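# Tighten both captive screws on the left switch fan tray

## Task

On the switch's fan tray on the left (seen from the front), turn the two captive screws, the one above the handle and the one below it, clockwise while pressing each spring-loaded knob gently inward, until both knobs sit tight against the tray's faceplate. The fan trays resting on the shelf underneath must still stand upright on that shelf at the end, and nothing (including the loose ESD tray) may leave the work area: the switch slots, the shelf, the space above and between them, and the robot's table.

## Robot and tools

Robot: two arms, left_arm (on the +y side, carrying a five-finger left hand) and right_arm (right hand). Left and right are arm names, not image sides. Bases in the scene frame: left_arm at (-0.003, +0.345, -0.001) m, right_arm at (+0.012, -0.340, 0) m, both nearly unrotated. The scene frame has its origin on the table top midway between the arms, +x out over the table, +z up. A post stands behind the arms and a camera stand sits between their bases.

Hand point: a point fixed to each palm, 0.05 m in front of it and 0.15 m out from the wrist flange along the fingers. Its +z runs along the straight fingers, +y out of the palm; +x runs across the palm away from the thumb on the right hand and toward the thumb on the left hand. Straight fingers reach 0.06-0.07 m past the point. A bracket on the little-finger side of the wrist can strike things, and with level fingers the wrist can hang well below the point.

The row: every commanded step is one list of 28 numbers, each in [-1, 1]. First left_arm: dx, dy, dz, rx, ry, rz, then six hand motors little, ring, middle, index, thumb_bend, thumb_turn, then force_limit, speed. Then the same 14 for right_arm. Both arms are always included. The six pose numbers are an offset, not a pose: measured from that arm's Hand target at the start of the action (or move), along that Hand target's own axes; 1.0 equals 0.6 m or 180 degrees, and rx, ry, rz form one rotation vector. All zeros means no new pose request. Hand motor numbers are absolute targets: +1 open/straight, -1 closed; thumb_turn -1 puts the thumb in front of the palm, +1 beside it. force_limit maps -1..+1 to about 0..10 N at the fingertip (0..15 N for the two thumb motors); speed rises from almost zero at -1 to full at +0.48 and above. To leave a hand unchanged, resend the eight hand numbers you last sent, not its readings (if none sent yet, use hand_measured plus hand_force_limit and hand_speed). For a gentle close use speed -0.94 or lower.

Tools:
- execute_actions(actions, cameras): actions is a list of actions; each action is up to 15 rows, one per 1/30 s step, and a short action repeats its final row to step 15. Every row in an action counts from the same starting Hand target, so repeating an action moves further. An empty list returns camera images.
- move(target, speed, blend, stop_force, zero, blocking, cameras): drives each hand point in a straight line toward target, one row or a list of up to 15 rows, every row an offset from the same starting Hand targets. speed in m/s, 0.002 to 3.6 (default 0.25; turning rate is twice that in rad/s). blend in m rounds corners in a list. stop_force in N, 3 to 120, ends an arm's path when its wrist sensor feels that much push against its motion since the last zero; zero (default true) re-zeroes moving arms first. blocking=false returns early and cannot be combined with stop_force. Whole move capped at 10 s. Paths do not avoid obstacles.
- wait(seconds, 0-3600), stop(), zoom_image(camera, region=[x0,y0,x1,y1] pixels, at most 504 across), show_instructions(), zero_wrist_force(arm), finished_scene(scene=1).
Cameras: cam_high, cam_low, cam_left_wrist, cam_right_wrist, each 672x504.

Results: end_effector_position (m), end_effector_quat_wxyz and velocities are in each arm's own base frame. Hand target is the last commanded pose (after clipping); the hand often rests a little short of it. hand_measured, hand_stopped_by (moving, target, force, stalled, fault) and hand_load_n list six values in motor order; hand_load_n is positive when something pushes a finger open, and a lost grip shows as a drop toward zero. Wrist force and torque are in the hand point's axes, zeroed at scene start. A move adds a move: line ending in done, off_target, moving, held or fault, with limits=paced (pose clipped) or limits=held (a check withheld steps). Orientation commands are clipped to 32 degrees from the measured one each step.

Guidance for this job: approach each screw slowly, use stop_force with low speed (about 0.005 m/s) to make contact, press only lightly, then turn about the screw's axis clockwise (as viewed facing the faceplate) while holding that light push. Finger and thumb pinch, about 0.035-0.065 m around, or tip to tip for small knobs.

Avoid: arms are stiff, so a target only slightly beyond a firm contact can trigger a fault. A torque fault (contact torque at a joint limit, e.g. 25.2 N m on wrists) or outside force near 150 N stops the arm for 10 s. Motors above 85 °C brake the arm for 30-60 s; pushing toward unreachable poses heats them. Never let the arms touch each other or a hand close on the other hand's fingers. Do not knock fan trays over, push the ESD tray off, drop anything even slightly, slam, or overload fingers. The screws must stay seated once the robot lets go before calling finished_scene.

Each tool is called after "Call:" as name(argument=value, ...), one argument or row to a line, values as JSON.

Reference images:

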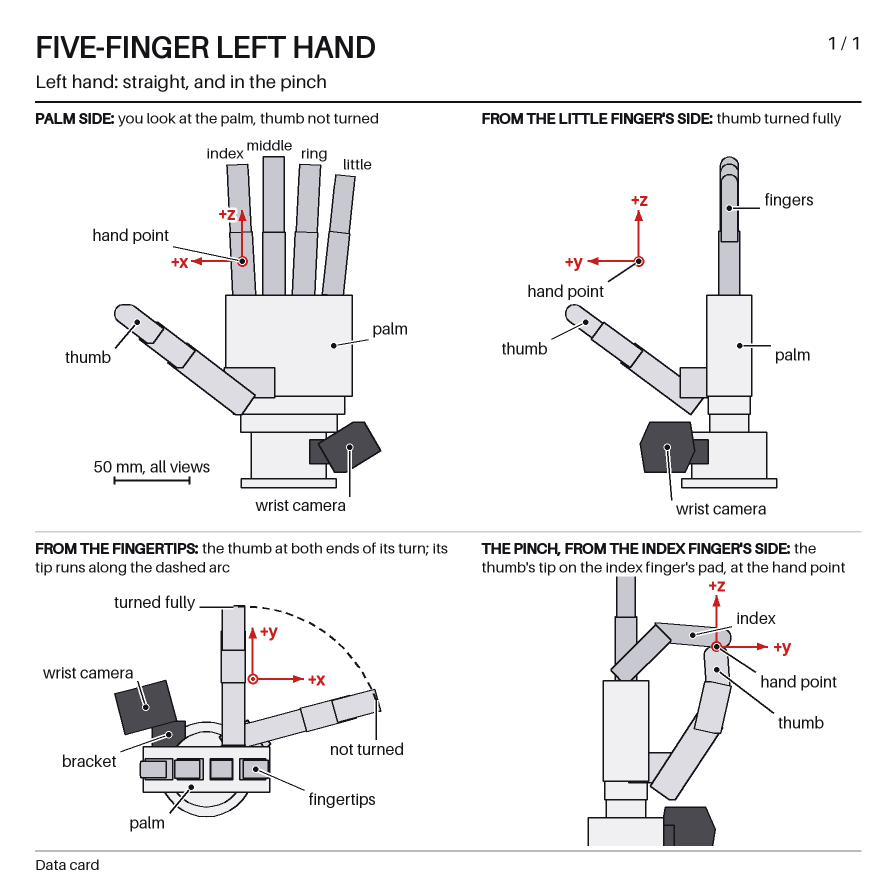

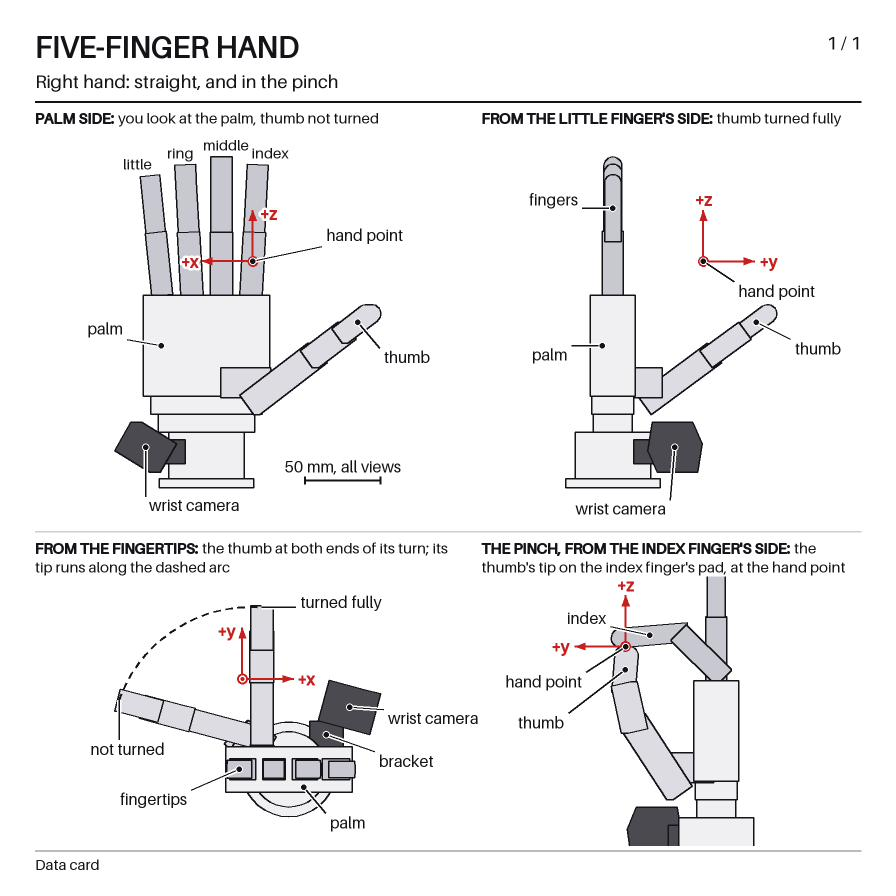

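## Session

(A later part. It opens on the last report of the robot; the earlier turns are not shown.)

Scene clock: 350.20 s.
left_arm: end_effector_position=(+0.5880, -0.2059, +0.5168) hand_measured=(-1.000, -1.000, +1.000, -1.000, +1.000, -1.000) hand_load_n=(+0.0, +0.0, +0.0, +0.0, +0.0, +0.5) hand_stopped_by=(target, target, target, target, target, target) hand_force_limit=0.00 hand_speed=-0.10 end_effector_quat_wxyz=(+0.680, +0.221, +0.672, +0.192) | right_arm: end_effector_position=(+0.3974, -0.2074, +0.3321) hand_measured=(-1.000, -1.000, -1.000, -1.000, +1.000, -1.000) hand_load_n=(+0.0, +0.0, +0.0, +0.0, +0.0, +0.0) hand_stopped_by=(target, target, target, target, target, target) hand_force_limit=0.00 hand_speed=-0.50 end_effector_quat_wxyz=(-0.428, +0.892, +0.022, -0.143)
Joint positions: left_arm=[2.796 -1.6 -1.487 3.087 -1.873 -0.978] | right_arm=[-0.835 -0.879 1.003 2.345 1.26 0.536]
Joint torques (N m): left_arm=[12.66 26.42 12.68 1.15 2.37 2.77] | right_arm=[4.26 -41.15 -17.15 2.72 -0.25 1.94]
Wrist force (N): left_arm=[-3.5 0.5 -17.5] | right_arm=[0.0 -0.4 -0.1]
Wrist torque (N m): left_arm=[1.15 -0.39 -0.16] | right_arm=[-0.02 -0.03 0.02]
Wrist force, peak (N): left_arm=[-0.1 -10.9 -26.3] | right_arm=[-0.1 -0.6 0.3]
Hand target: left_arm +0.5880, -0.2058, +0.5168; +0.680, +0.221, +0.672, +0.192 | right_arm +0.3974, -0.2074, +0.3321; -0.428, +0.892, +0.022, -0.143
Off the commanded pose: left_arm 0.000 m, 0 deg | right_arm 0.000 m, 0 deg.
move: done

Call:
move(
  target=[
    [-0.02156,0.00516,0.0001,0,0,0.06667,-1,-1,1,-1,1,-1,0,-0.1,0,0,0,0,0,0,-1,-1,-1,-1,1,-1,0,-0.5],
    [-0.04373,0.00573,0.0002,0,0,0.13333,-1,-1,1,-1,1,-1,0,-0.1,0,0,0,0,0,0,-1,-1,-1,-1,1,-1,0,-0.5],
    [-0.06553,0.00167,0.0003,0,0,0.2,-1,-1,1,-1,1,-1,0,-0.1,0,0,0,0,0,0,-1,-1,-1,-1,1,-1,0,-0.5],
    [-0.086,-0.00683,0.0003,0,0,0.26667,-1,-1,1,-1,1,-1,0,-0.1,0,0,0,0,0,0,-1,-1,-1,-1,1,-1,0,-0.5],
    [-0.10427,-0.0194,0.0003,0,0,0.33333,-1,-1,1,-1,1,-1,0,-0.1,0,0,0,0,0,0,-1,-1,-1,-1,1,-1,0,-0.5],
    [-0.11952,-0.0355,0.0003,0,0,0.4,-1,-1,1,-1,1,-1,0,-0.1,0,0,0,0,0,0,-1,-1,-1,-1,1,-1,0,-0.5],
    [-0.13109,-0.05441,0.0003,0,0,0.46667,-1,-1,1,-1,1,-1,0,-0.1,0,0,0,0,0,0,-1,-1,-1,-1,1,-1,0,-0.5],
  ],
  speed=0.3,
  blend=[0.002,0.002,0.002,0.002,0.002,0.002,0],
)

Call:
move(
  target=[
    [-0.02156,0.00516,0,0,0,0.06667,-1,-1,1,-1,1,-1,0,-0.1,0,0,0,0,0,0,-1,-1,-1,-1,1,-1,0,-0.5],
    [-0.04373,0.00573,0,0,0,0.13333,-1,-1,1,-1,1,-1,0,-0.1,0,0,0,0,0,0,-1,-1,-1,-1,1,-1,0,-0.5],
    [-0.06553,0.00167,0,0,0,0.2,-1,-1,1,-1,1,-1,0,-0.1,0,0,0,0,0,0,-1,-1,-1,-1,1,-1,0,-0.5],
    [-0.086,-0.00683,0,0,0,0.26667,-1,-1,1,-1,1,-1,0,-0.1,0,0,0,0,0,0,-1,-1,-1,-1,1,-1,0,-0.5],
    [-0.10427,-0.0194,0,0,0,0.33333,-1,-1,1,-1,1,-1,0,-0.1,0,0,0,0,0,0,-1,-1,-1,-1,1,-1,0,-0.5],
    [-0.11952,-0.0355,0,0,0,0.4,-1,-1,1,-1,1,-1,0,-0.1,0,0,0,0,0,0,-1,-1,-1,-1,1,-1,0,-0.5],
    [-0.13109,-0.05441,0,0,0,0.46667,-1,-1,1,-1,1,-1,0,-0.1,0,0,0,0,0,0,-1,-1,-1,-1,1,-1,0,-0.5],
  ],
  speed=0.3,
  blend=[0.002,0.002,0.002,0.002,0.002,0.002,0],
)

Call:
move(
  target=[
    [-0.02156,0.00516,0,0,0,0.06667,-1,-1,1,-1,1,-1,0,-0.1,0,0,0,0,0,0,-1,-1,-1,-1,1,-1,0,-0.5],
    [-0.04373,0.00573,0,0,0,0.13333,-1,-1,1,-1,1,-1,0,-0.1,0,0,0,0,0,0,-1,-1,-1,-1,1,-1,0,-0.5],
    [-0.06553,0.00167,0,0,0,0.2,-1,-1,1,-1,1,-1,0,-0.1,0,0,0,0,0,0,-1,-1,-1,-1,1,-1,0,-0.5],
    [-0.086,-0.00683,0,0,0,0.26667,-1,-1,1,-1,1,-1,0,-0.1,0,0,0,0,0,0,-1,-1,-1,-1,1,-1,0,-0.5],
    [-0.10427,-0.0194,0,0,0,0.33333,-1,-1,1,-1,1,-1,0,-0.1,0,0,0,0,0,0,-1,-1,-1,-1,1,-1,0,-0.5],
    [-0.11952,-0.0355,0,0,0,0.4,-1,-1,1,-1,1,-1,0,-0.1,0,0,0,0,0,0,-1,-1,-1,-1,1,-1,0,-0.5],
    [-0.13109,-0.05441,0,0,0,0.46667,-1,-1,1,-1,1,-1,0,-0.1,0,0,0,0,0,0,-1,-1,-1,-1,1,-1,0,-0.5],
  ],
  speed=0.3,
  blend=[0.002,0.002,0.002,0.002,0.002,0.002,0],
)

Scene clock: 353.67 s.
left_arm: end_effector_position=(+0.5852, -0.2768, +0.5637) hand_measured=(-1.000, -1.000, +1.000, -1.000, +1.000, -1.000) hand_load_n=(+0.0, +0.0, +0.0, +0.0, +0.0, +0.0) hand_stopped_by=(target, target, target, target, target, target) hand_force_limit=0.00 hand_speed=-0.10 end_effector_quat_wxyz=(+0.377, +0.614, +0.351, +0.598) | right_arm: end_effector_position=(+0.3974, -0.2074, +0.3321) hand_measured=(-1.000, -1.000, -1.000, -1.000, +1.000, -1.000) hand_load_n=(+0.0, +0.0, +0.0, +0.0, +0.0, +0.0) hand_stopped_by=(target, target, target, target, target, target) hand_force_limit=0.00 hand_speed=-0.50 end_effector_quat_wxyz=(-0.428, +0.892, +0.022, -0.143)
Joint positions: left_arm=[2.79 -1.604 -1.516 3.118 -1.88 0.488] | right_arm=[-0.835 -0.879 1.003 2.345 1.26 0.536]
Joint torques (N m): left_arm=[11.55 22.55 20.49 4.31 0.86 2.83] | right_arm=[4.17 -41.31 -17.79 2.61 -0.22 1.77]
Wrist force (N): left_arm=[-1.9 0.0 -26.7] | right_arm=[0.0 -0.5 0.1]
Wrist torque (N m): left_arm=[1.67 -0.68 -0.03] | right_arm=[-0.05 -0.02 0.02]
Wrist force, peak (N): left_arm=[-1.7 0.1 -26.9] | right_arm=[-0.1 -0.6 0.0]
Hand target: left_arm +0.5852, -0.2768, +0.5638; +0.377, +0.614, +0.351, +0.598 | right_arm +0.3974, -0.2074, +0.3321; -0.428, +0.892, +0.022, -0.143
Off the commanded pose: left_arm 0.000 m, 0 deg | right_arm 0.000 m, 0 deg.
move: done

Scene clock: 356.60 s.
left_arm: end_effector_position=(+0.5828, -0.3308, +0.4980) hand_measured=(-1.000, -1.000, +1.000, -1.000, +1.000, -1.000) hand_load_n=(+0.0, +0.0, +0.5, +0.0, +0.0, +0.0) hand_stopped_by=(target, target, target, target, target, target) hand_force_limit=0.00 hand_speed=-0.10 end_effector_quat_wxyz=(-0.120, +0.691, -0.150, +0.697) | right_arm: end_effector_position=(+0.3974, -0.2074, +0.3321) hand_measured=(-1.000, -1.000, -1.000, -1.000, +1.000, -1.000) hand_load_n=(+0.0, +0.0, +0.0, +0.0, +0.0, +0.0) hand_stopped_by=(target, target, target, target, target, target) hand_force_limit=0.00 hand_speed=-0.50 end_effector_quat_wxyz=(-0.428, +0.892, +0.022, -0.143)
Joint positions: left_arm=[2.819 -1.586 -1.544 3.129 -1.851 1.954] | right_arm=[-0.835 -0.879 1.003 2.345 1.26 0.536]
Joint torques (N m): left_arm=[-7.71 14.93 37.25 5.67 2.89 2.85] | right_arm=[4.06 -41.8 -18.18 2.87 -0.05 1.88]
Wrist force (N): left_arm=[-6.6 -4.9 -30.6] | right_arm=[-0.1 -0.2 0.0]
Wrist torque (N m): left_arm=[2.11 -0.96 -0.47] | right_arm=[-0.01 -0.02 0.02]
Wrist force, peak (N): left_arm=[-6.6 -5.4 -30.9] | right_arm=[0.0 -0.7 -0.3]
Hand target: left_arm +0.5828, -0.3309, +0.4980; -0.120, +0.691, -0.150, +0.697 | right_arm +0.3974, -0.2074, +0.3321; -0.428, +0.892, +0.022, -0.143
Off the commanded pose: left_arm 0.000 m, 0 deg | right_arm 0.000 m, 0 deg.
move: done

Scene clock: 359.53 s.
left_arm: end_effector_position=(+0.5853, -0.2712, +0.4374) hand_measured=(-1.000, -1.000, +1.000, -1.000, +1.000, -1.000) hand_load_n=(+0.0, +0.0, +0.0, +0.0, +0.0, +0.0) hand_stopped_by=(target, target, target, target, target, target) hand_force_limit=0.00 hand_speed=-0.10 end_effector_quat_wxyz=(+0.555, -0.414, +0.574, -0.437) | right_arm: end_effector_position=(+0.3974, -0.2074, +0.3321) hand_measured=(-1.000, -1.000, -1.000, -1.000, +1.000, -1.000) hand_load_n=(+0.0, +0.0, +0.0, +0.0, +0.0, +0.0) hand_stopped_by=(target, target, target, target, target, target) hand_force_limit=0.00 hand_speed=-0.50 end_effector_quat_wxyz=(-0.428, +0.892, +0.022, -0.143)
Joint positions: left_arm=[2.832 -1.579 -1.521 3.1 -1.838 3.42] | right_arm=[-0.835 -0.879 1.003 2.345 1.26 0.536]
Joint torques (N m): left_arm=[-3.05 5.65 12.38 4.6 0.22 2.78] | right_arm=[4.75 -40.11 -18.39 2.85 -0.05 1.82]
Wrist force (N): left_arm=[-7.4 -0.3 -28.7] | right_arm=[0.0 -0.4 -0.1]
Wrist torque (N m): left_arm=[1.83 -0.77 -0.72] | right_arm=[-0.02 -0.02 0.02]
Wrist force, peak (N): left_arm=[-8.4 -3.9 -32.2] | right_arm=[0.0 -0.5 -0.3]
Hand target: left_arm +0.5853, -0.2712, +0.4373; +0.555, -0.413, +0.574, -0.437 | right_arm +0.3974, -0.2074, +0.3321; -0.428, +0.892, +0.022, -0.143
Off the commanded pose: left_arm 0.000 m, 0 deg | right_arm 0.000 m, 0 deg.
move: done

Call:
move(
  target=[
    [0,0,-0.06,0,0,0,-1,-1,1,-1,1,-1,0,-0.1,0,0,0,0,0,0,-1,-1,-1,-1,1,-1,0,-0.5],
    [0.06467,-0.13533,-0.07,0,0,-0.5,-1,-1,1,-1,1,-1,0,-0.1,0,0,0,0,0,0,-1,-1,-1,-1,1,-1,0,-0.5],
    [-0.07067,-0.2,-0.07,0,0,-1,-1,-1,1,-1,1,-1,0,-0.1,0,0,0,0,0,0,-1,-1,-1,-1,1,-1,0,-0.5],
    [-0.13533,-0.06467,-0.07,0,0,0.5,-1,-1,1,-1,1,-1,0,-0.1,0,0,0,0,0,0,-1,-1,-1,-1,1,-1,0,-0.5],
    [0,0,-0.07,0,0,0,-1,-1,1,-1,1,-1,0,-0.1,0,0,0,0,0,0,-1,-1,-1,-1,1,-1,0,-0.5],
    [0.06467,-0.13533,-0.07,0,0,-0.5,-1,-1,1,-1,1,-1,0,-0.1,0,0,0,0,0,0,-1,-1,-1,-1,1,-1,0,-0.5],
    [-0.158,-0.4197,-0.07,0,0,0.9389,-1,-1,1,-1,1,-1,0,-0.1,0,0,0,0,0,0,-1,-1,-1,-1,1,-1,0,-0.5],
    [-0.158,-0.4197,-0.0123,0,0,0.9389,-1,-1,1,-1,1,-1,0,-0.1,0,0,0,0,0,0,-1,-1,-1,-1,1,-1,0,-0.5],
  ],
  speed=[0.15,0.8,0.8,0.8,0.8,0.8,0.5,0.15],
  blend=[0.005,0.02,0.02,0.02,0.02,0.02,0.003,0],
  cameras=["cam_high"],
)

Call:
zoom_image(
  camera="cam_high",
  region=[445, 95, 495, 145],
)

Call:
move(
  target=[0,0,0.02,0,0,0,-1,-1,1,-1,1,-1,0,-0.1,0,0,0,0,0,0,-1,-1,-1,-1,1,-1,0,-0.5],
  speed=0.006,
  stop_force=8,
)

Scene clock: 367.63 s.
left_arm: end_effector_position=(+0.5790, -0.2492, +0.7055) hand_measured=(-1.000, -1.000, +1.000, -1.000, +1.000, -1.000) hand_load_n=(+0.0, +0.0, +0.0, +0.0, +0.0, +0.0) hand_stopped_by=(target, target, target, target, target, target) hand_force_limit=0.00 hand_speed=-0.10 end_effector_quat_wxyz=(+0.489, +0.532, +0.467, +0.511) | right_arm: end_effector_position=(+0.3974, -0.2074, +0.3321) hand_measured=(-1.000, -1.000, -1.000, -1.000, +1.000, -1.000) hand_load_n=(+0.0, +0.0, +0.0, +0.0, +0.0, +0.0) hand_stopped_by=(target, target, target, target, target, target) hand_force_limit=0.00 hand_speed=-0.50 end_effector_quat_wxyz=(-0.428, +0.892, +0.022, -0.143)
Joint positions: left_arm=[2.786 -1.665 -1.064 2.728 -1.883 -6.196] | right_arm=[-0.835 -0.879 1.003 2.345 1.26 0.536]
Joint torques (N m): left_arm=[-1.11 19.45 25.93 2.87 -2.27 -2.23] | right_arm=[4.66 -41.69 -18.32 2.86 0.17 1.9]
Wrist force (N): left_arm=[0.0 -0.4 -1.8] | right_arm=[0.0 -0.4 -0.1]
Wrist torque (N m): left_arm=[0.09 -0.27 0.22] | right_arm=[-0.03 -0.02 0.02]
Wrist force, peak (N): left_arm=[-7.8 -1.3 -29.0] | right_arm=[0.2 -0.6 0.0]
Hand target: left_arm +0.5791, -0.2492, +0.7055; +0.489, +0.532, +0.467, +0.511 | right_arm +0.3974, -0.2074, +0.3321; -0.428, +0.892, +0.022, -0.143
Off the commanded pose: left_arm 0.000 m, 0 deg | right_arm 0.000 m, 0 deg.
move: done

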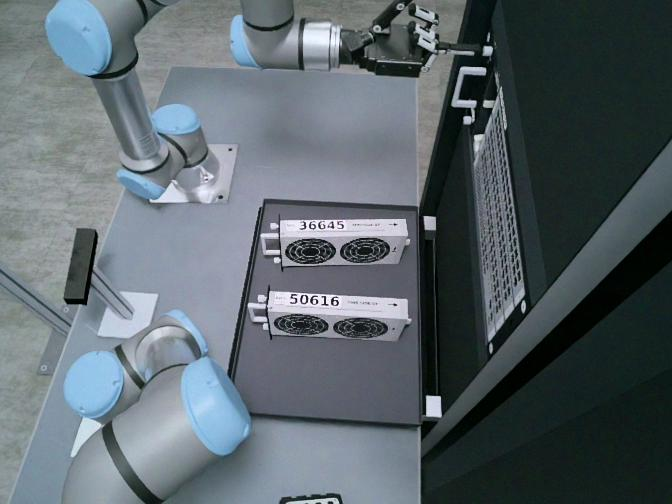

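Scaled by 10.080 from the camera's image (finer frame: 960x720).

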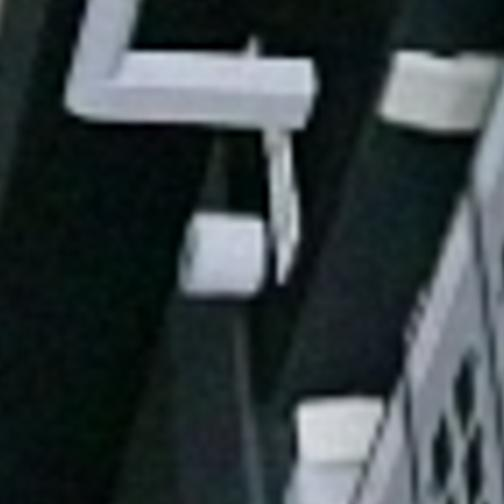

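Scene clock: 369.37 s.
left_arm: end_effector_position=(+0.5836, -0.2494, +0.7055) hand_measured=(-1.000, -1.000, +1.000, -1.000, +1.000, -1.000) hand_load_n=(+0.0, +0.0, +0.0, +0.0, +0.0, +0.0) hand_stopped_by=(target, target, target, target, target, target) hand_force_limit=0.00 hand_speed=-0.10 end_effector_quat_wxyz=(+0.489, +0.532, +0.467, +0.511) | right_arm: end_effector_position=(+0.3974, -0.2074, +0.3321) hand_measured=(-1.000, -1.000, -1.000, -1.000, +1.000, -1.000) hand_load_n=(+0.0, +0.0, +0.0, +0.0, +0.0, +0.0) hand_stopped_by=(target, target, target, target, target, target) hand_force_limit=0.00 hand_speed=-0.50 end_effector_quat_wxyz=(-0.428, +0.892, +0.022, -0.143)
Joint positions: left_arm=[2.79 -1.675 -1.054 2.727 -1.88 -6.196] | right_arm=[-0.835 -0.879 1.003 2.345 1.26 0.536]
Joint torques (N m): left_arm=[-7.09 30.14 10.42 3.54 -2.91 -2.41] | right_arm=[4.49 -41.36 -18.85 2.82 -0.07 1.97]
Wrist force (N): left_arm=[0.8 -0.5 -10.6] | right_arm=[-0.2 -0.6 -0.1]
Wrist torque (N m): left_arm=[0.67 -0.50 0.27] | right_arm=[-0.05 0.00 0.01]
Wrist force, peak (N): left_arm=[1.3 -1.7 -15.6] | right_arm=[-0.1 -0.7 -0.2]
Hand target: left_arm +0.5836, -0.2494, +0.7055; +0.489, +0.532, +0.467, +0.511 (not the last commanded pose) | right_arm +0.3974, -0.2074, +0.3321; -0.428, +0.892, +0.022, -0.143
Off the commanded pose: left_arm 0.007 m, 0 deg | right_arm 0.000 m, 0 deg.
move: contact (left_arm)

Call:
move(
  target=[0,0,0.0008,0,0,0,-1,-1,1,-1,1,-1,0,-0.1,0,0,0,0,0,0,-1,-1,-1,-1,1,-1,0,-0.5],
  speed=0.005,
)

Call:
move(
  target=[
    [-0.02156,0.00516,0,0,0,0.06667,-1,-1,1,-1,1,-1,0,-0.1,0,0,0,0,0,0,-1,-1,-1,-1,1,-1,0,-0.5],
    [-0.04373,0.00573,0,0,0,0.13333,-1,-1,1,-1,1,-1,0,-0.1,0,0,0,0,0,0,-1,-1,-1,-1,1,-1,0,-0.5],
    [-0.06553,0.00167,0,0,0,0.2,-1,-1,1,-1,1,-1,0,-0.1,0,0,0,0,0,0,-1,-1,-1,-1,1,-1,0,-0.5],
    [-0.086,-0.00683,0,0,0,0.26667,-1,-1,1,-1,1,-1,0,-0.1,0,0,0,0,0,0,-1,-1,-1,-1,1,-1,0,-0.5],
    [-0.10427,-0.0194,0,0,0,0.33333,-1,-1,1,-1,1,-1,0,-0.1,0,0,0,0,0,0,-1,-1,-1,-1,1,-1,0,-0.5],
    [-0.11952,-0.0355,0,0,0,0.4,-1,-1,1,-1,1,-1,0,-0.1,0,0,0,0,0,0,-1,-1,-1,-1,1,-1,0,-0.5],
    [-0.13109,-0.05441,0,0,0,0.46667,-1,-1,1,-1,1,-1,0,-0.1,0,0,0,0,0,0,-1,-1,-1,-1,1,-1,0,-0.5],
  ],
  speed=0.3,
  blend=[0.002,0.002,0.002,0.002,0.002,0.002,0],
)

Call:
move(
  target=[
    [-0.02156,0.00516,0,0,0,0.06667,-1,-1,1,-1,1,-1,0,-0.1,0,0,0,0,0,0,-1,-1,-1,-1,1,-1,0,-0.5],
    [-0.04373,0.00573,0,0,0,0.13333,-1,-1,1,-1,1,-1,0,-0.1,0,0,0,0,0,0,-1,-1,-1,-1,1,-1,0,-0.5],
    [-0.06553,0.00167,0,0,0,0.2,-1,-1,1,-1,1,-1,0,-0.1,0,0,0,0,0,0,-1,-1,-1,-1,1,-1,0,-0.5],
    [-0.086,-0.00683,0,0,0,0.26667,-1,-1,1,-1,1,-1,0,-0.1,0,0,0,0,0,0,-1,-1,-1,-1,1,-1,0,-0.5],
    [-0.10427,-0.0194,0,0,0,0.33333,-1,-1,1,-1,1,-1,0,-0.1,0,0,0,0,0,0,-1,-1,-1,-1,1,-1,0,-0.5],
    [-0.11952,-0.0355,0,0,0,0.4,-1,-1,1,-1,1,-1,0,-0.1,0,0,0,0,0,0,-1,-1,-1,-1,1,-1,0,-0.5],
    [-0.13109,-0.05441,0,0,0,0.46667,-1,-1,1,-1,1,-1,0,-0.1,0,0,0,0,0,0,-1,-1,-1,-1,1,-1,0,-0.5],
  ],
  speed=0.3,
  blend=[0.002,0.002,0.002,0.002,0.002,0.002,0],
)

Call:
move(
  target=[
    [-0.02156,0.00516,0,0,0,0.06667,-1,-1,1,-1,1,-1,0,-0.1,0,0,0,0,0,0,-1,-1,-1,-1,1,-1,0,-0.5],
    [-0.04373,0.00573,0,0,0,0.13333,-1,-1,1,-1,1,-1,0,-0.1,0,0,0,0,0,0,-1,-1,-1,-1,1,-1,0,-0.5],
    [-0.06553,0.00167,0,0,0,0.2,-1,-1,1,-1,1,-1,0,-0.1,0,0,0,0,0,0,-1,-1,-1,-1,1,-1,0,-0.5],
    [-0.086,-0.00683,0,0,0,0.26667,-1,-1,1,-1,1,-1,0,-0.1,0,0,0,0,0,0,-1,-1,-1,-1,1,-1,0,-0.5],
    [-0.10427,-0.0194,0,0,0,0.33333,-1,-1,1,-1,1,-1,0,-0.1,0,0,0,0,0,0,-1,-1,-1,-1,1,-1,0,-0.5],
    [-0.11952,-0.0355,0,0,0,0.4,-1,-1,1,-1,1,-1,0,-0.1,0,0,0,0,0,0,-1,-1,-1,-1,1,-1,0,-0.5],
    [-0.13109,-0.05441,0,0,0,0.46667,-1,-1,1,-1,1,-1,0,-0.1,0,0,0,0,0,0,-1,-1,-1,-1,1,-1,0,-0.5],
  ],
  speed=0.3,
  blend=[0.002,0.002,0.002,0.002,0.002,0.002,0],
)

Scene clock: 370.43 s.
left_arm: end_effector_position=(+0.5840, -0.2494, +0.7055) hand_measured=(-1.000, -1.000, +1.000, -1.000, +1.000, -1.000) hand_load_n=(+0.0, +0.0, +0.0, +0.0, +0.0, +0.0) hand_stopped_by=(target, target, target, target, target, target) hand_force_limit=0.00 hand_speed=-0.10 end_effector_quat_wxyz=(+0.489, +0.532, +0.467, +0.511) | right_arm: end_effector_position=(+0.3974, -0.2074, +0.3321) hand_measured=(-1.000, -1.000, -1.000, -1.000, +1.000, -1.000) hand_load_n=(+0.0, +0.0, +0.0, +0.0, +0.0, +0.0) hand_stopped_by=(target, target, target, target, target, target) hand_force_limit=0.00 hand_speed=-0.50 end_effector_quat_wxyz=(-0.428, +0.892, +0.022, -0.143)
Joint positions: left_arm=[2.79 -1.676 -1.052 2.727 -1.88 -6.196] | right_arm=[-0.835 -0.879 1.003 2.345 1.26 0.536]
Joint torques (N m): left_arm=[13.01 10.29 32.36 2.22 3.57 -2.34] | right_arm=[3.19 -41.02 -18.53 2.87 -0.05 1.99]
Wrist force (N): left_arm=[1.7 -2.6 -23.9] | right_arm=[0.1 -0.4 -0.3]
Wrist torque (N m): left_arm=[1.39 -0.84 0.38] | right_arm=[-0.01 -0.04 0.03]
Wrist force, peak (N): left_arm=[1.7 -2.6 -23.9] | right_arm=[0.0 -0.6 -0.2]
Hand target: left_arm +0.5840, -0.2494, +0.7055; +0.489, +0.532, +0.467, +0.511 | right_arm +0.3974, -0.2074, +0.3321; -0.428, +0.892, +0.022, -0.143
Off the commanded pose: left_arm 0.000 m, 0 deg | right_arm 0.000 m, 0 deg.
move: done

Scene clock: 373.37 s.
left_arm: end_effector_position=(+0.5808, -0.3248, +0.6661) hand_measured=(-1.000, -1.000, +1.000, -1.000, +1.000, -1.000) hand_load_n=(+0.0, +0.0, +0.0, +0.0, +0.0, -0.5) hand_stopped_by=(target, target, target, target, target, target) hand_force_limit=0.00 hand_speed=-0.10 end_effector_quat_wxyz=(+0.021, +0.707, -0.009, +0.706) end_effector_velocity=(+0.000, +0.000, +0.000) end_effector_angular_velocity=(+0.005, -0.001, +0.000) | right_arm: end_effector_position=(+0.3974, -0.2074, +0.3321) hand_measured=(-1.000, -1.000, -1.000, -1.000, +1.000, -1.000) hand_load_n=(+0.5, +0.0, +0.0, +0.0, +0.0, +0.0) hand_stopped_by=(target, target, target, target, target, target) hand_force_limit=0.00 hand_speed=-0.50 end_effector_quat_wxyz=(-0.428, +0.892, +0.022, -0.143)
Joint positions: left_arm=[2.813 -1.652 -1.102 2.754 -1.857 -4.73] | right_arm=[-0.835 -0.879 1.003 2.345 1.26 0.536]
Joint velocities: left_arm=[0 0 0 0 0 0.005] | right_arm=[within noise]
Joint torques (N m): left_arm=[2.79 4.93 19.82 -2.76 0.62 2.73] | right_arm=[4.64 -41.62 -17.28 2.76 -0.14 1.91]
Wrist force (N): left_arm=[17.9 0.4 -24.9] | right_arm=[0.1 -0.2 -0.1]
Wrist torque (N m): left_arm=[1.53 -0.42 1.03] | right_arm=[0.00 -0.04 0.04]
Wrist force, peak (N): left_arm=[18.4 0.1 -25.0] | right_arm=[0.0 -0.7 -0.1]
Hand target: left_arm +0.5808, -0.3249, +0.6661; +0.021, +0.707, -0.009, +0.707 | right_arm +0.3974, -0.2074, +0.3321; -0.428, +0.892, +0.022, -0.143
Off the commanded pose: left_arm 0.000 m, 0 deg | right_arm 0.000 m, 0 deg.
move: done

Scene clock: 376.30 s.
left_arm: end_effector_position=(+0.5821, -0.2936, +0.5870) hand_measured=(-1.000, -1.000, +1.000, -1.000, +1.000, -1.000) hand_load_n=(+0.0, +0.0, +1.0, +0.0, +0.0, +0.0) hand_stopped_by=(target, target, target, target, target, target) hand_force_limit=0.00 hand_speed=-0.10 end_effector_quat_wxyz=(-0.457, +0.520, -0.480, +0.539) | right_arm: end_effector_position=(+0.3974, -0.2074, +0.3321) hand_measured=(-1.000, -1.000, -1.000, -1.000, +1.000, -1.000) hand_load_n=(+0.0, +0.0, +0.0, +0.0, +0.0, +0.0) hand_stopped_by=(target, target, target, target, target, target) hand_force_limit=0.00 hand_speed=-0.50 end_effector_quat_wxyz=(-0.428, +0.892, +0.022, -0.143)
Joint positions: left_arm=[2.836 -1.647 -1.084 2.73 -1.833 -3.264] | right_arm=[-0.835 -0.879 1.003 2.345 1.26 0.536]
Joint torques (N m): left_arm=[-2.3 3.29 2.98 1.34 -4.58 2.77] | right_arm=[4.45 -41.58 -17.97 2.68 0.1 2.1]
Wrist force (N): left_arm=[4.9 -11.0 -21.2] | right_arm=[0.2 -0.4 0.0]
Wrist torque (N m): left_arm=[1.50 -0.25 0.29] | right_arm=[-0.03 -0.05 0.03]
Wrist force, peak (N): left_arm=[20.2 1.4 -25.1] | right_arm=[-0.1 -0.6 0.0]
Hand target: left_arm +0.5821, -0.2936, +0.5869; -0.457, +0.520, -0.480, +0.539 | right_arm +0.3974, -0.2074, +0.3321; -0.428, +0.892, +0.022, -0.143
Off the commanded pose: left_arm 0.000 m, 0 deg | right_arm 0.000 m, 0 deg.
move: done

Scene clock: 379.23 s.
left_arm: end_effector_position=(+0.5856, -0.2117, +0.6097) hand_measured=(-1.000, -1.000, +1.000, -1.000, +1.000, -1.000) hand_load_n=(+0.0, +0.0, +0.0, +0.0, +0.0, +0.0) hand_stopped_by=(target, target, target, target, target, target) hand_force_limit=0.00 hand_speed=-0.10 end_effector_quat_wxyz=(+0.700, -0.065, +0.704, -0.095) | right_arm: end_effector_position=(+0.3974, -0.2074, +0.3321) hand_measured=(-1.000, -1.000, -1.000, -1.000, +1.000, -1.000) hand_load_n=(+0.0, +0.0, +0.0, +0.0, +0.0, +0.0) hand_stopped_by=(target, target, target, target, target, target) hand_force_limit=0.00 hand_speed=-0.50 end_effector_quat_wxyz=(-0.428, +0.892, +0.022, -0.143)
Joint positions: left_arm=[2.818 -1.67 -1.03 2.699 -1.852 -1.798] | right_arm=[-0.835 -0.879 1.003 2.345 1.26 0.536]
Joint torques (N m): left_arm=[4.94 20.41 3.87 1.98 -2.08 2.81] | right_arm=[3.08 -41.43 -18.01 2.8 -0.06 1.97]
Wrist force (N): left_arm=[-8.8 -0.4 -20.2] | right_arm=[-0.1 -0.3 0.1]
Wrist torque (N m): left_arm=[1.37 -0.42 -0.64] | right_arm=[-0.02 -0.01 0.01]
Wrist force, peak (N): left_arm=[3.9 -12.8 -22.1] | right_arm=[-0.1 -0.6 -0.2]
Hand target: left_arm +0.5856, -0.2116, +0.6098; +0.700, -0.065, +0.704, -0.095 | right_arm +0.3974, -0.2074, +0.3321; -0.428, +0.892, +0.022, -0.143
Off the commanded pose: left_arm 0.000 m, 0 deg | right_arm 0.000 m, 0 deg.
move: done

Call:
move(
  target=[
    [0,0,-0.004,0,0,0,-1,-1,1,-1,1,-1,0,-0.1,0,0,0,0,0,0,-1,-1,-1,-1,1,-1,0,-0.5],
    [0.0003,-0.0015,-0.004,0,0,0,-1,-1,1,-1,1,-1,0,-0.1,0,0,0,0,0,0,-1,-1,-1,-1,1,-1,0,-0.5],
    [0.0003,-0.0015,0.0001,0,0,0,-1,-1,1,-1,1,-1,0,-0.1,0,0,0,0,0,0,-1,-1,-1,-1,1,-1,0,-0.5],
  ],
  speed=[0.02,0.02,0.006],
)

Call:
move(
  target=[
    [-0.02156,0.00516,0,0,0,0.06667,-1,-1,1,-1,1,-1,0,-0.1,0,0,0,0,0,0,-1,-1,-1,-1,1,-1,0,-0.5],
    [-0.04373,0.00573,0,0,0,0.13333,-1,-1,1,-1,1,-1,0,-0.1,0,0,0,0,0,0,-1,-1,-1,-1,1,-1,0,-0.5],
    [-0.06553,0.00167,0,0,0,0.2,-1,-1,1,-1,1,-1,0,-0.1,0,0,0,0,0,0,-1,-1,-1,-1,1,-1,0,-0.5],
    [-0.086,-0.00683,0,0,0,0.26667,-1,-1,1,-1,1,-1,0,-0.1,0,0,0,0,0,0,-1,-1,-1,-1,1,-1,0,-0.5],
    [-0.10427,-0.0194,0,0,0,0.33333,-1,-1,1,-1,1,-1,0,-0.1,0,0,0,0,0,0,-1,-1,-1,-1,1,-1,0,-0.5],
    [-0.11952,-0.0355,0,0,0,0.4,-1,-1,1,-1,1,-1,0,-0.1,0,0,0,0,0,0,-1,-1,-1,-1,1,-1,0,-0.5],
    [-0.13109,-0.05441,0,0,0,0.46667,-1,-1,1,-1,1,-1,0,-0.1,0,0,0,0,0,0,-1,-1,-1,-1,1,-1,0,-0.5],
  ],
  speed=0.3,
  blend=[0.002,0.002,0.002,0.002,0.002,0.002,0],
)

Call:
move(
  target=[
    [-0.02156,0.00516,0,0,0,0.06667,-1,-1,1,-1,1,-1,0,-0.1,0,0,0,0,0,0,-1,-1,-1,-1,1,-1,0,-0.5],
    [-0.04373,0.00573,0,0,0,0.13333,-1,-1,1,-1,1,-1,0,-0.1,0,0,0,0,0,0,-1,-1,-1,-1,1,-1,0,-0.5],
    [-0.06553,0.00167,0,0,0,0.2,-1,-1,1,-1,1,-1,0,-0.1,0,0,0,0,0,0,-1,-1,-1,-1,1,-1,0,-0.5],
    [-0.086,-0.00683,0,0,0,0.26667,-1,-1,1,-1,1,-1,0,-0.1,0,0,0,0,0,0,-1,-1,-1,-1,1,-1,0,-0.5],
    [-0.10427,-0.0194,0,0,0,0.33333,-1,-1,1,-1,1,-1,0,-0.1,0,0,0,0,0,0,-1,-1,-1,-1,1,-1,0,-0.5],
    [-0.11952,-0.0355,0,0,0,0.4,-1,-1,1,-1,1,-1,0,-0.1,0,0,0,0,0,0,-1,-1,-1,-1,1,-1,0,-0.5],
    [-0.13109,-0.05441,0,0,0,0.46667,-1,-1,1,-1,1,-1,0,-0.1,0,0,0,0,0,0,-1,-1,-1,-1,1,-1,0,-0.5],
  ],
  speed=0.3,
  blend=[0.002,0.002,0.002,0.002,0.002,0.002,0],
)

Scene clock: 380.87 s.
left_arm: end_effector_position=(+0.5856, -0.2126, +0.6098) hand_measured=(-1.000, -1.000, +1.000, -1.000, +1.000, -1.000) hand_load_n=(+0.0, +0.0, +0.0, +0.0, +0.0, +0.5) hand_stopped_by=(target, target, target, target, target, target) hand_force_limit=0.00 hand_speed=-0.10 end_effector_quat_wxyz=(+0.700, -0.065, +0.704, -0.095) | right_arm: end_effector_position=(+0.3974, -0.2074, +0.3321) hand_measured=(-1.000, -1.000, -1.000, -1.000, +1.000, -1.000) hand_load_n=(+0.0, +0.0, +0.0, +0.0, +0.0, +0.0) hand_stopped_by=(target, target, target, target, target, target) hand_force_limit=0.00 hand_speed=-0.50 end_effector_quat_wxyz=(-0.428, +0.892, +0.022, -0.143)
Joint positions: left_arm=[2.815 -1.671 -1.028 2.698 -1.854 -1.798] | right_arm=[-0.835 -0.879 1.003 2.345 1.26 0.536]
Joint torques (N m): left_arm=[12.07 17.17 22.3 3.23 2.3 2.63] | right_arm=[3.53 -41.71 -18.03 2.91 0.04 1.9]
Wrist force (N): left_arm=[1.5 1.8 -20.2] | right_arm=[-0.2 -0.2 -0.1]
Wrist torque (N m): left_arm=[1.45 -0.54 -0.10] | right_arm=[0.01 0.00 0.02]
Wrist force, peak (N): left_arm=[-9.2 -0.6 -20.0] | right_arm=[0.1 -0.5 -0.3]
Hand target: left_arm +0.5856, -0.2126, +0.6098; +0.700, -0.065, +0.704, -0.095 | right_arm +0.3974, -0.2074, +0.3321; -0.428, +0.892, +0.022, -0.143
Off the commanded pose: left_arm 0.000 m, 0 deg | right_arm 0.000 m, 0 deg.
move: done

Scene clock: 383.80 s.
left_arm: end_effector_position=(+0.5851, -0.2267, +0.6937) hand_measured=(-1.000, -1.000, +1.000, -1.000, +1.000, -1.000) hand_load_n=(+0.0, +0.0, -0.5, +0.0, +0.0, +0.0) hand_stopped_by=(target, target, target, target, target, target) hand_force_limit=0.00 hand_speed=-0.10 end_effector_quat_wxyz=(+0.584, +0.423, +0.567, +0.398) end_effector_velocity=(+0.000, +0.000, +0.000) end_effector_angular_velocity=(+0.005, +0.000, -0.001) | right_arm: end_effector_position=(+0.3974, -0.2074, +0.3321) hand_measured=(-1.000, -1.000, -1.000, -1.000, +1.000, -1.000) hand_load_n=(+0.0, +0.0, +0.0, +0.0, +0.0, +0.0) hand_stopped_by=(target, target, target, target, target, target) hand_force_limit=0.00 hand_speed=-0.50 end_effector_quat_wxyz=(-0.428, +0.892, +0.022, -0.143)
Joint positions: left_arm=[2.789 -1.681 -1.035 2.715 -1.881 -0.332] | right_arm=[-0.835 -0.879 1.003 2.345 1.26 0.536]
Joint velocities: left_arm=[0 0 0 0 0.001 0.005] | right_arm=[within noise]
Joint torques (N m): left_arm=[12.63 23.8 17.76 2.24 3.48 2.9] | right_arm=[4.5 -41.4 -18.42 2.75 -0.15 1.9]
Wrist force (N): left_arm=[0.0 0.2 -20.4] | right_arm=[-0.1 -0.4 0.2]
Wrist torque (N m): left_arm=[1.22 -0.46 0.12] | right_arm=[-0.04 -0.01 0.01]
Wrist force, peak (N): left_arm=[0.4 1.7 -22.6] | right_arm=[-0.1 -0.6 -0.2]
Hand target: left_arm +0.5851, -0.2267, +0.6938; +0.584, +0.423, +0.567, +0.398 | right_arm +0.3974, -0.2074, +0.3321; -0.428, +0.892, +0.022, -0.143
Off the commanded pose: left_arm 0.000 m, 0 deg | right_arm 0.000 m, 0 deg.
move: done

Scene clock: 386.73 s.
left_arm: end_effector_position=(+0.5814, -0.3116, +0.6885) hand_measured=(-1.000, -1.000, +1.000, -1.000, +1.000, -1.000) hand_load_n=(+0.0, +0.0, +0.0, +0.0, +0.0, +0.0) hand_stopped_by=(target, target, target, target, target, target) hand_force_limit=0.00 hand_speed=-0.10 end_effector_quat_wxyz=(+0.168, +0.694, +0.138, +0.687) | right_arm: end_effector_position=(+0.3974, -0.2074, +0.3321) hand_measured=(-1.000, -1.000, -1.000, -1.000, +1.000, -1.000) hand_load_n=(+0.0, +0.0, +0.0, +0.0, +0.0, +0.0) hand_stopped_by=(target, target, target, target, target, target) hand_force_limit=0.00 hand_speed=-0.50 end_effector_quat_wxyz=(-0.428, +0.892, +0.022, -0.143)
Joint positions: left_arm=[2.801 -1.66 -1.091 2.75 -1.868 1.134] | right_arm=[-0.835 -0.879 1.003 2.345 1.26 0.536]
Joint torques (N m): left_arm=[8.43 22.24 23.08 4.9 0.93 2.71] | right_arm=[4.04 -40.79 -18.32 2.76 0.09 2.02]
Wrist force (N): left_arm=[-2.7 0.4 -24.9] | right_arm=[0.1 -0.3 -0.2]
Wrist torque (N m): left_arm=[1.59 -0.68 -0.17] | right_arm=[-0.01 -0.03 0.03]
Wrist force, peak (N): left_arm=[-2.6 0.2 -25.2] | right_arm=[0.3 -0.6 0.0]
Hand target: left_arm +0.5814, -0.3116, +0.6885; +0.168, +0.694, +0.138, +0.687 | right_arm +0.3974, -0.2074, +0.3321; -0.428, +0.892, +0.022, -0.143
Off the commanded pose: left_arm 0.000 m, 0 deg | right_arm 0.000 m, 0 deg.
move: done

Call:
move(
  target=[
    [0,0,-0.15,0,0,0,-1,-1,1,-1,1,-1,0,-0.1,0,0,0,0,0,0,-1,-1,-1,-1,1,-1,0,-0.5],
    [-0.15,0.13,-0.2,0,0,0.15,-1,-1,1,-1,1,-1,0,-0.1,0,0,0,0,0,0,-1,-1,-1,-1,1,-1,0,-0.5],
  ],
  speed=0.15,
  blend=[0.02,0],
  cameras=["all"],
)

Call:
zoom_image(
  camera="cam_high",
  region=[445, 20, 525, 150],
)

Call:
zoom_image(
  camera="cam_left_wrist",
  region=[160, 20, 460, 320],
)

Scene clock: 389.60 s.
left_arm: end_effector_position=(+0.4569, -0.4151, +0.6400) hand_measured=(-1.000, -1.000, +1.000, -1.000, +1.000, -1.000) hand_load_n=(+0.0, +0.0, +0.0, +0.0, +0.0, -0.5) hand_stopped_by=(target, target, target, target, target, target) hand_force_limit=0.00 hand_speed=-0.10 end_effector_quat_wxyz=(+0.003, +0.707, -0.027, +0.707) | right_arm: end_effector_position=(+0.3974, -0.2074, +0.3321) hand_measured=(-1.000, -1.000, -1.000, -1.000, +1.000, -1.000) hand_load_n=(+0.0, +0.0, +0.0, +0.0, +0.0, +0.0) hand_stopped_by=(target, target, target, target, target, target) hand_force_limit=0.00 hand_speed=-0.50 end_effector_quat_wxyz=(-0.428, +0.892, +0.022, -0.143)
Joint positions: left_arm=[2.457 -1.588 -1.233 2.82 -2.213 1.605] | right_arm=[-0.835 -0.879 1.003 2.345 1.26 0.536]
Joint torques (N m): left_arm=[-0.27 29 10.86 -0.24 2.27 1.42] | right_arm=[4.51 -41.75 -19.15 2.88 0.18 1.91]
Wrist force (N): left_arm=[-0.6 0.8 -2.1] | right_arm=[-0.2 -0.3 -0.1]
Wrist torque (N m): left_arm=[0.26 -0.27 -0.04] | right_arm=[0.00 0.01 0.02]
Wrist force, peak (N): left_arm=[-2.7 0.4 -25.3] | right_arm=[0.0 -0.7 -0.1]
Hand target: left_arm +0.4568, -0.4151, +0.6399; +0.003, +0.707, -0.028, +0.707 | right_arm +0.3974, -0.2074, +0.3321; -0.428, +0.892, +0.022, -0.143
Off the commanded pose: left_arm 0.000 m, 0 deg | right_arm 0.000 m, 0 deg.
move: done
cam_left_wrist: T_world_to_cam=[[0.08991, 0.95516, 0.28212, 0.17769], [-0.53975, -0.19133, 0.8198, -0.36253], [0.83701, -0.22598, 0.49834, -0.67916]] pos_world=[0.35682, -0.39256, 0.58552]
cam_right_wrist: T_world_to_cam=[[0.12102, -0.54718, -0.82822, 0.12053], [-0.65606, -0.67024, 0.34694, 0.00157], [-0.74494, 0.50138, -0.4401, 0.65887]] pos_world=[0.47726, -0.26334, 0.38925]

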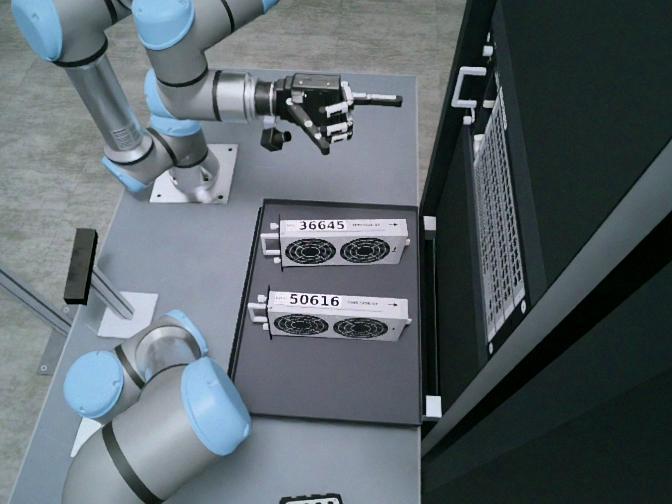

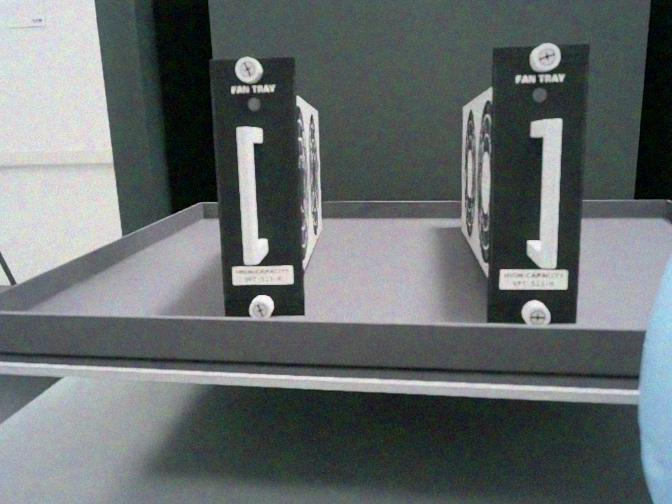

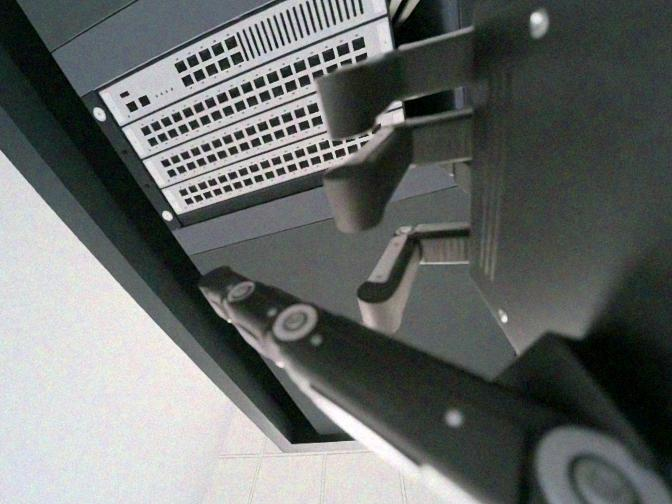

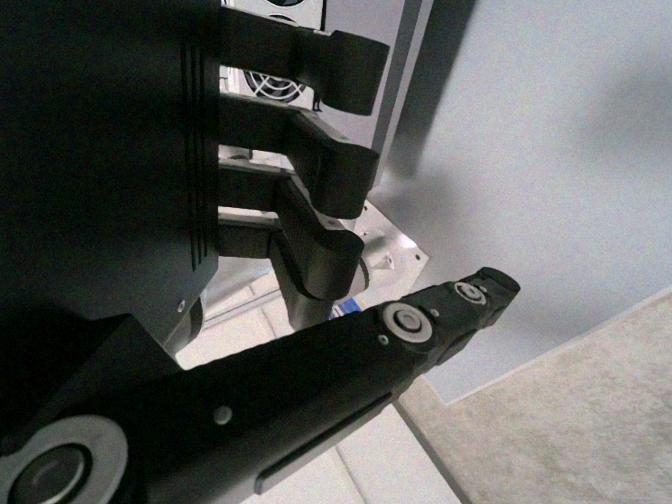

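Scaled by 3.877 from the camera's image (finer frame: 960x720).

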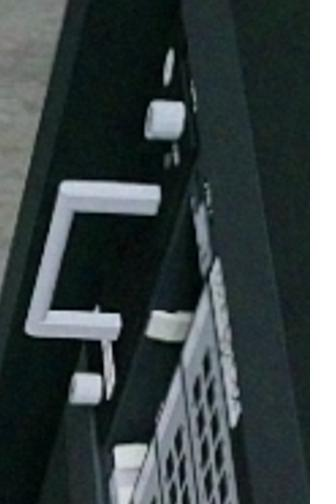

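Scaled by 1.680 from the camera's image (finer frame: 960x720).

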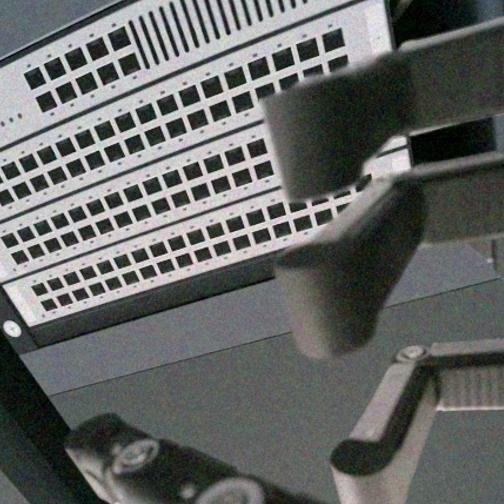

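Call:
finished_scene(
)

The scene is finished: the task was done.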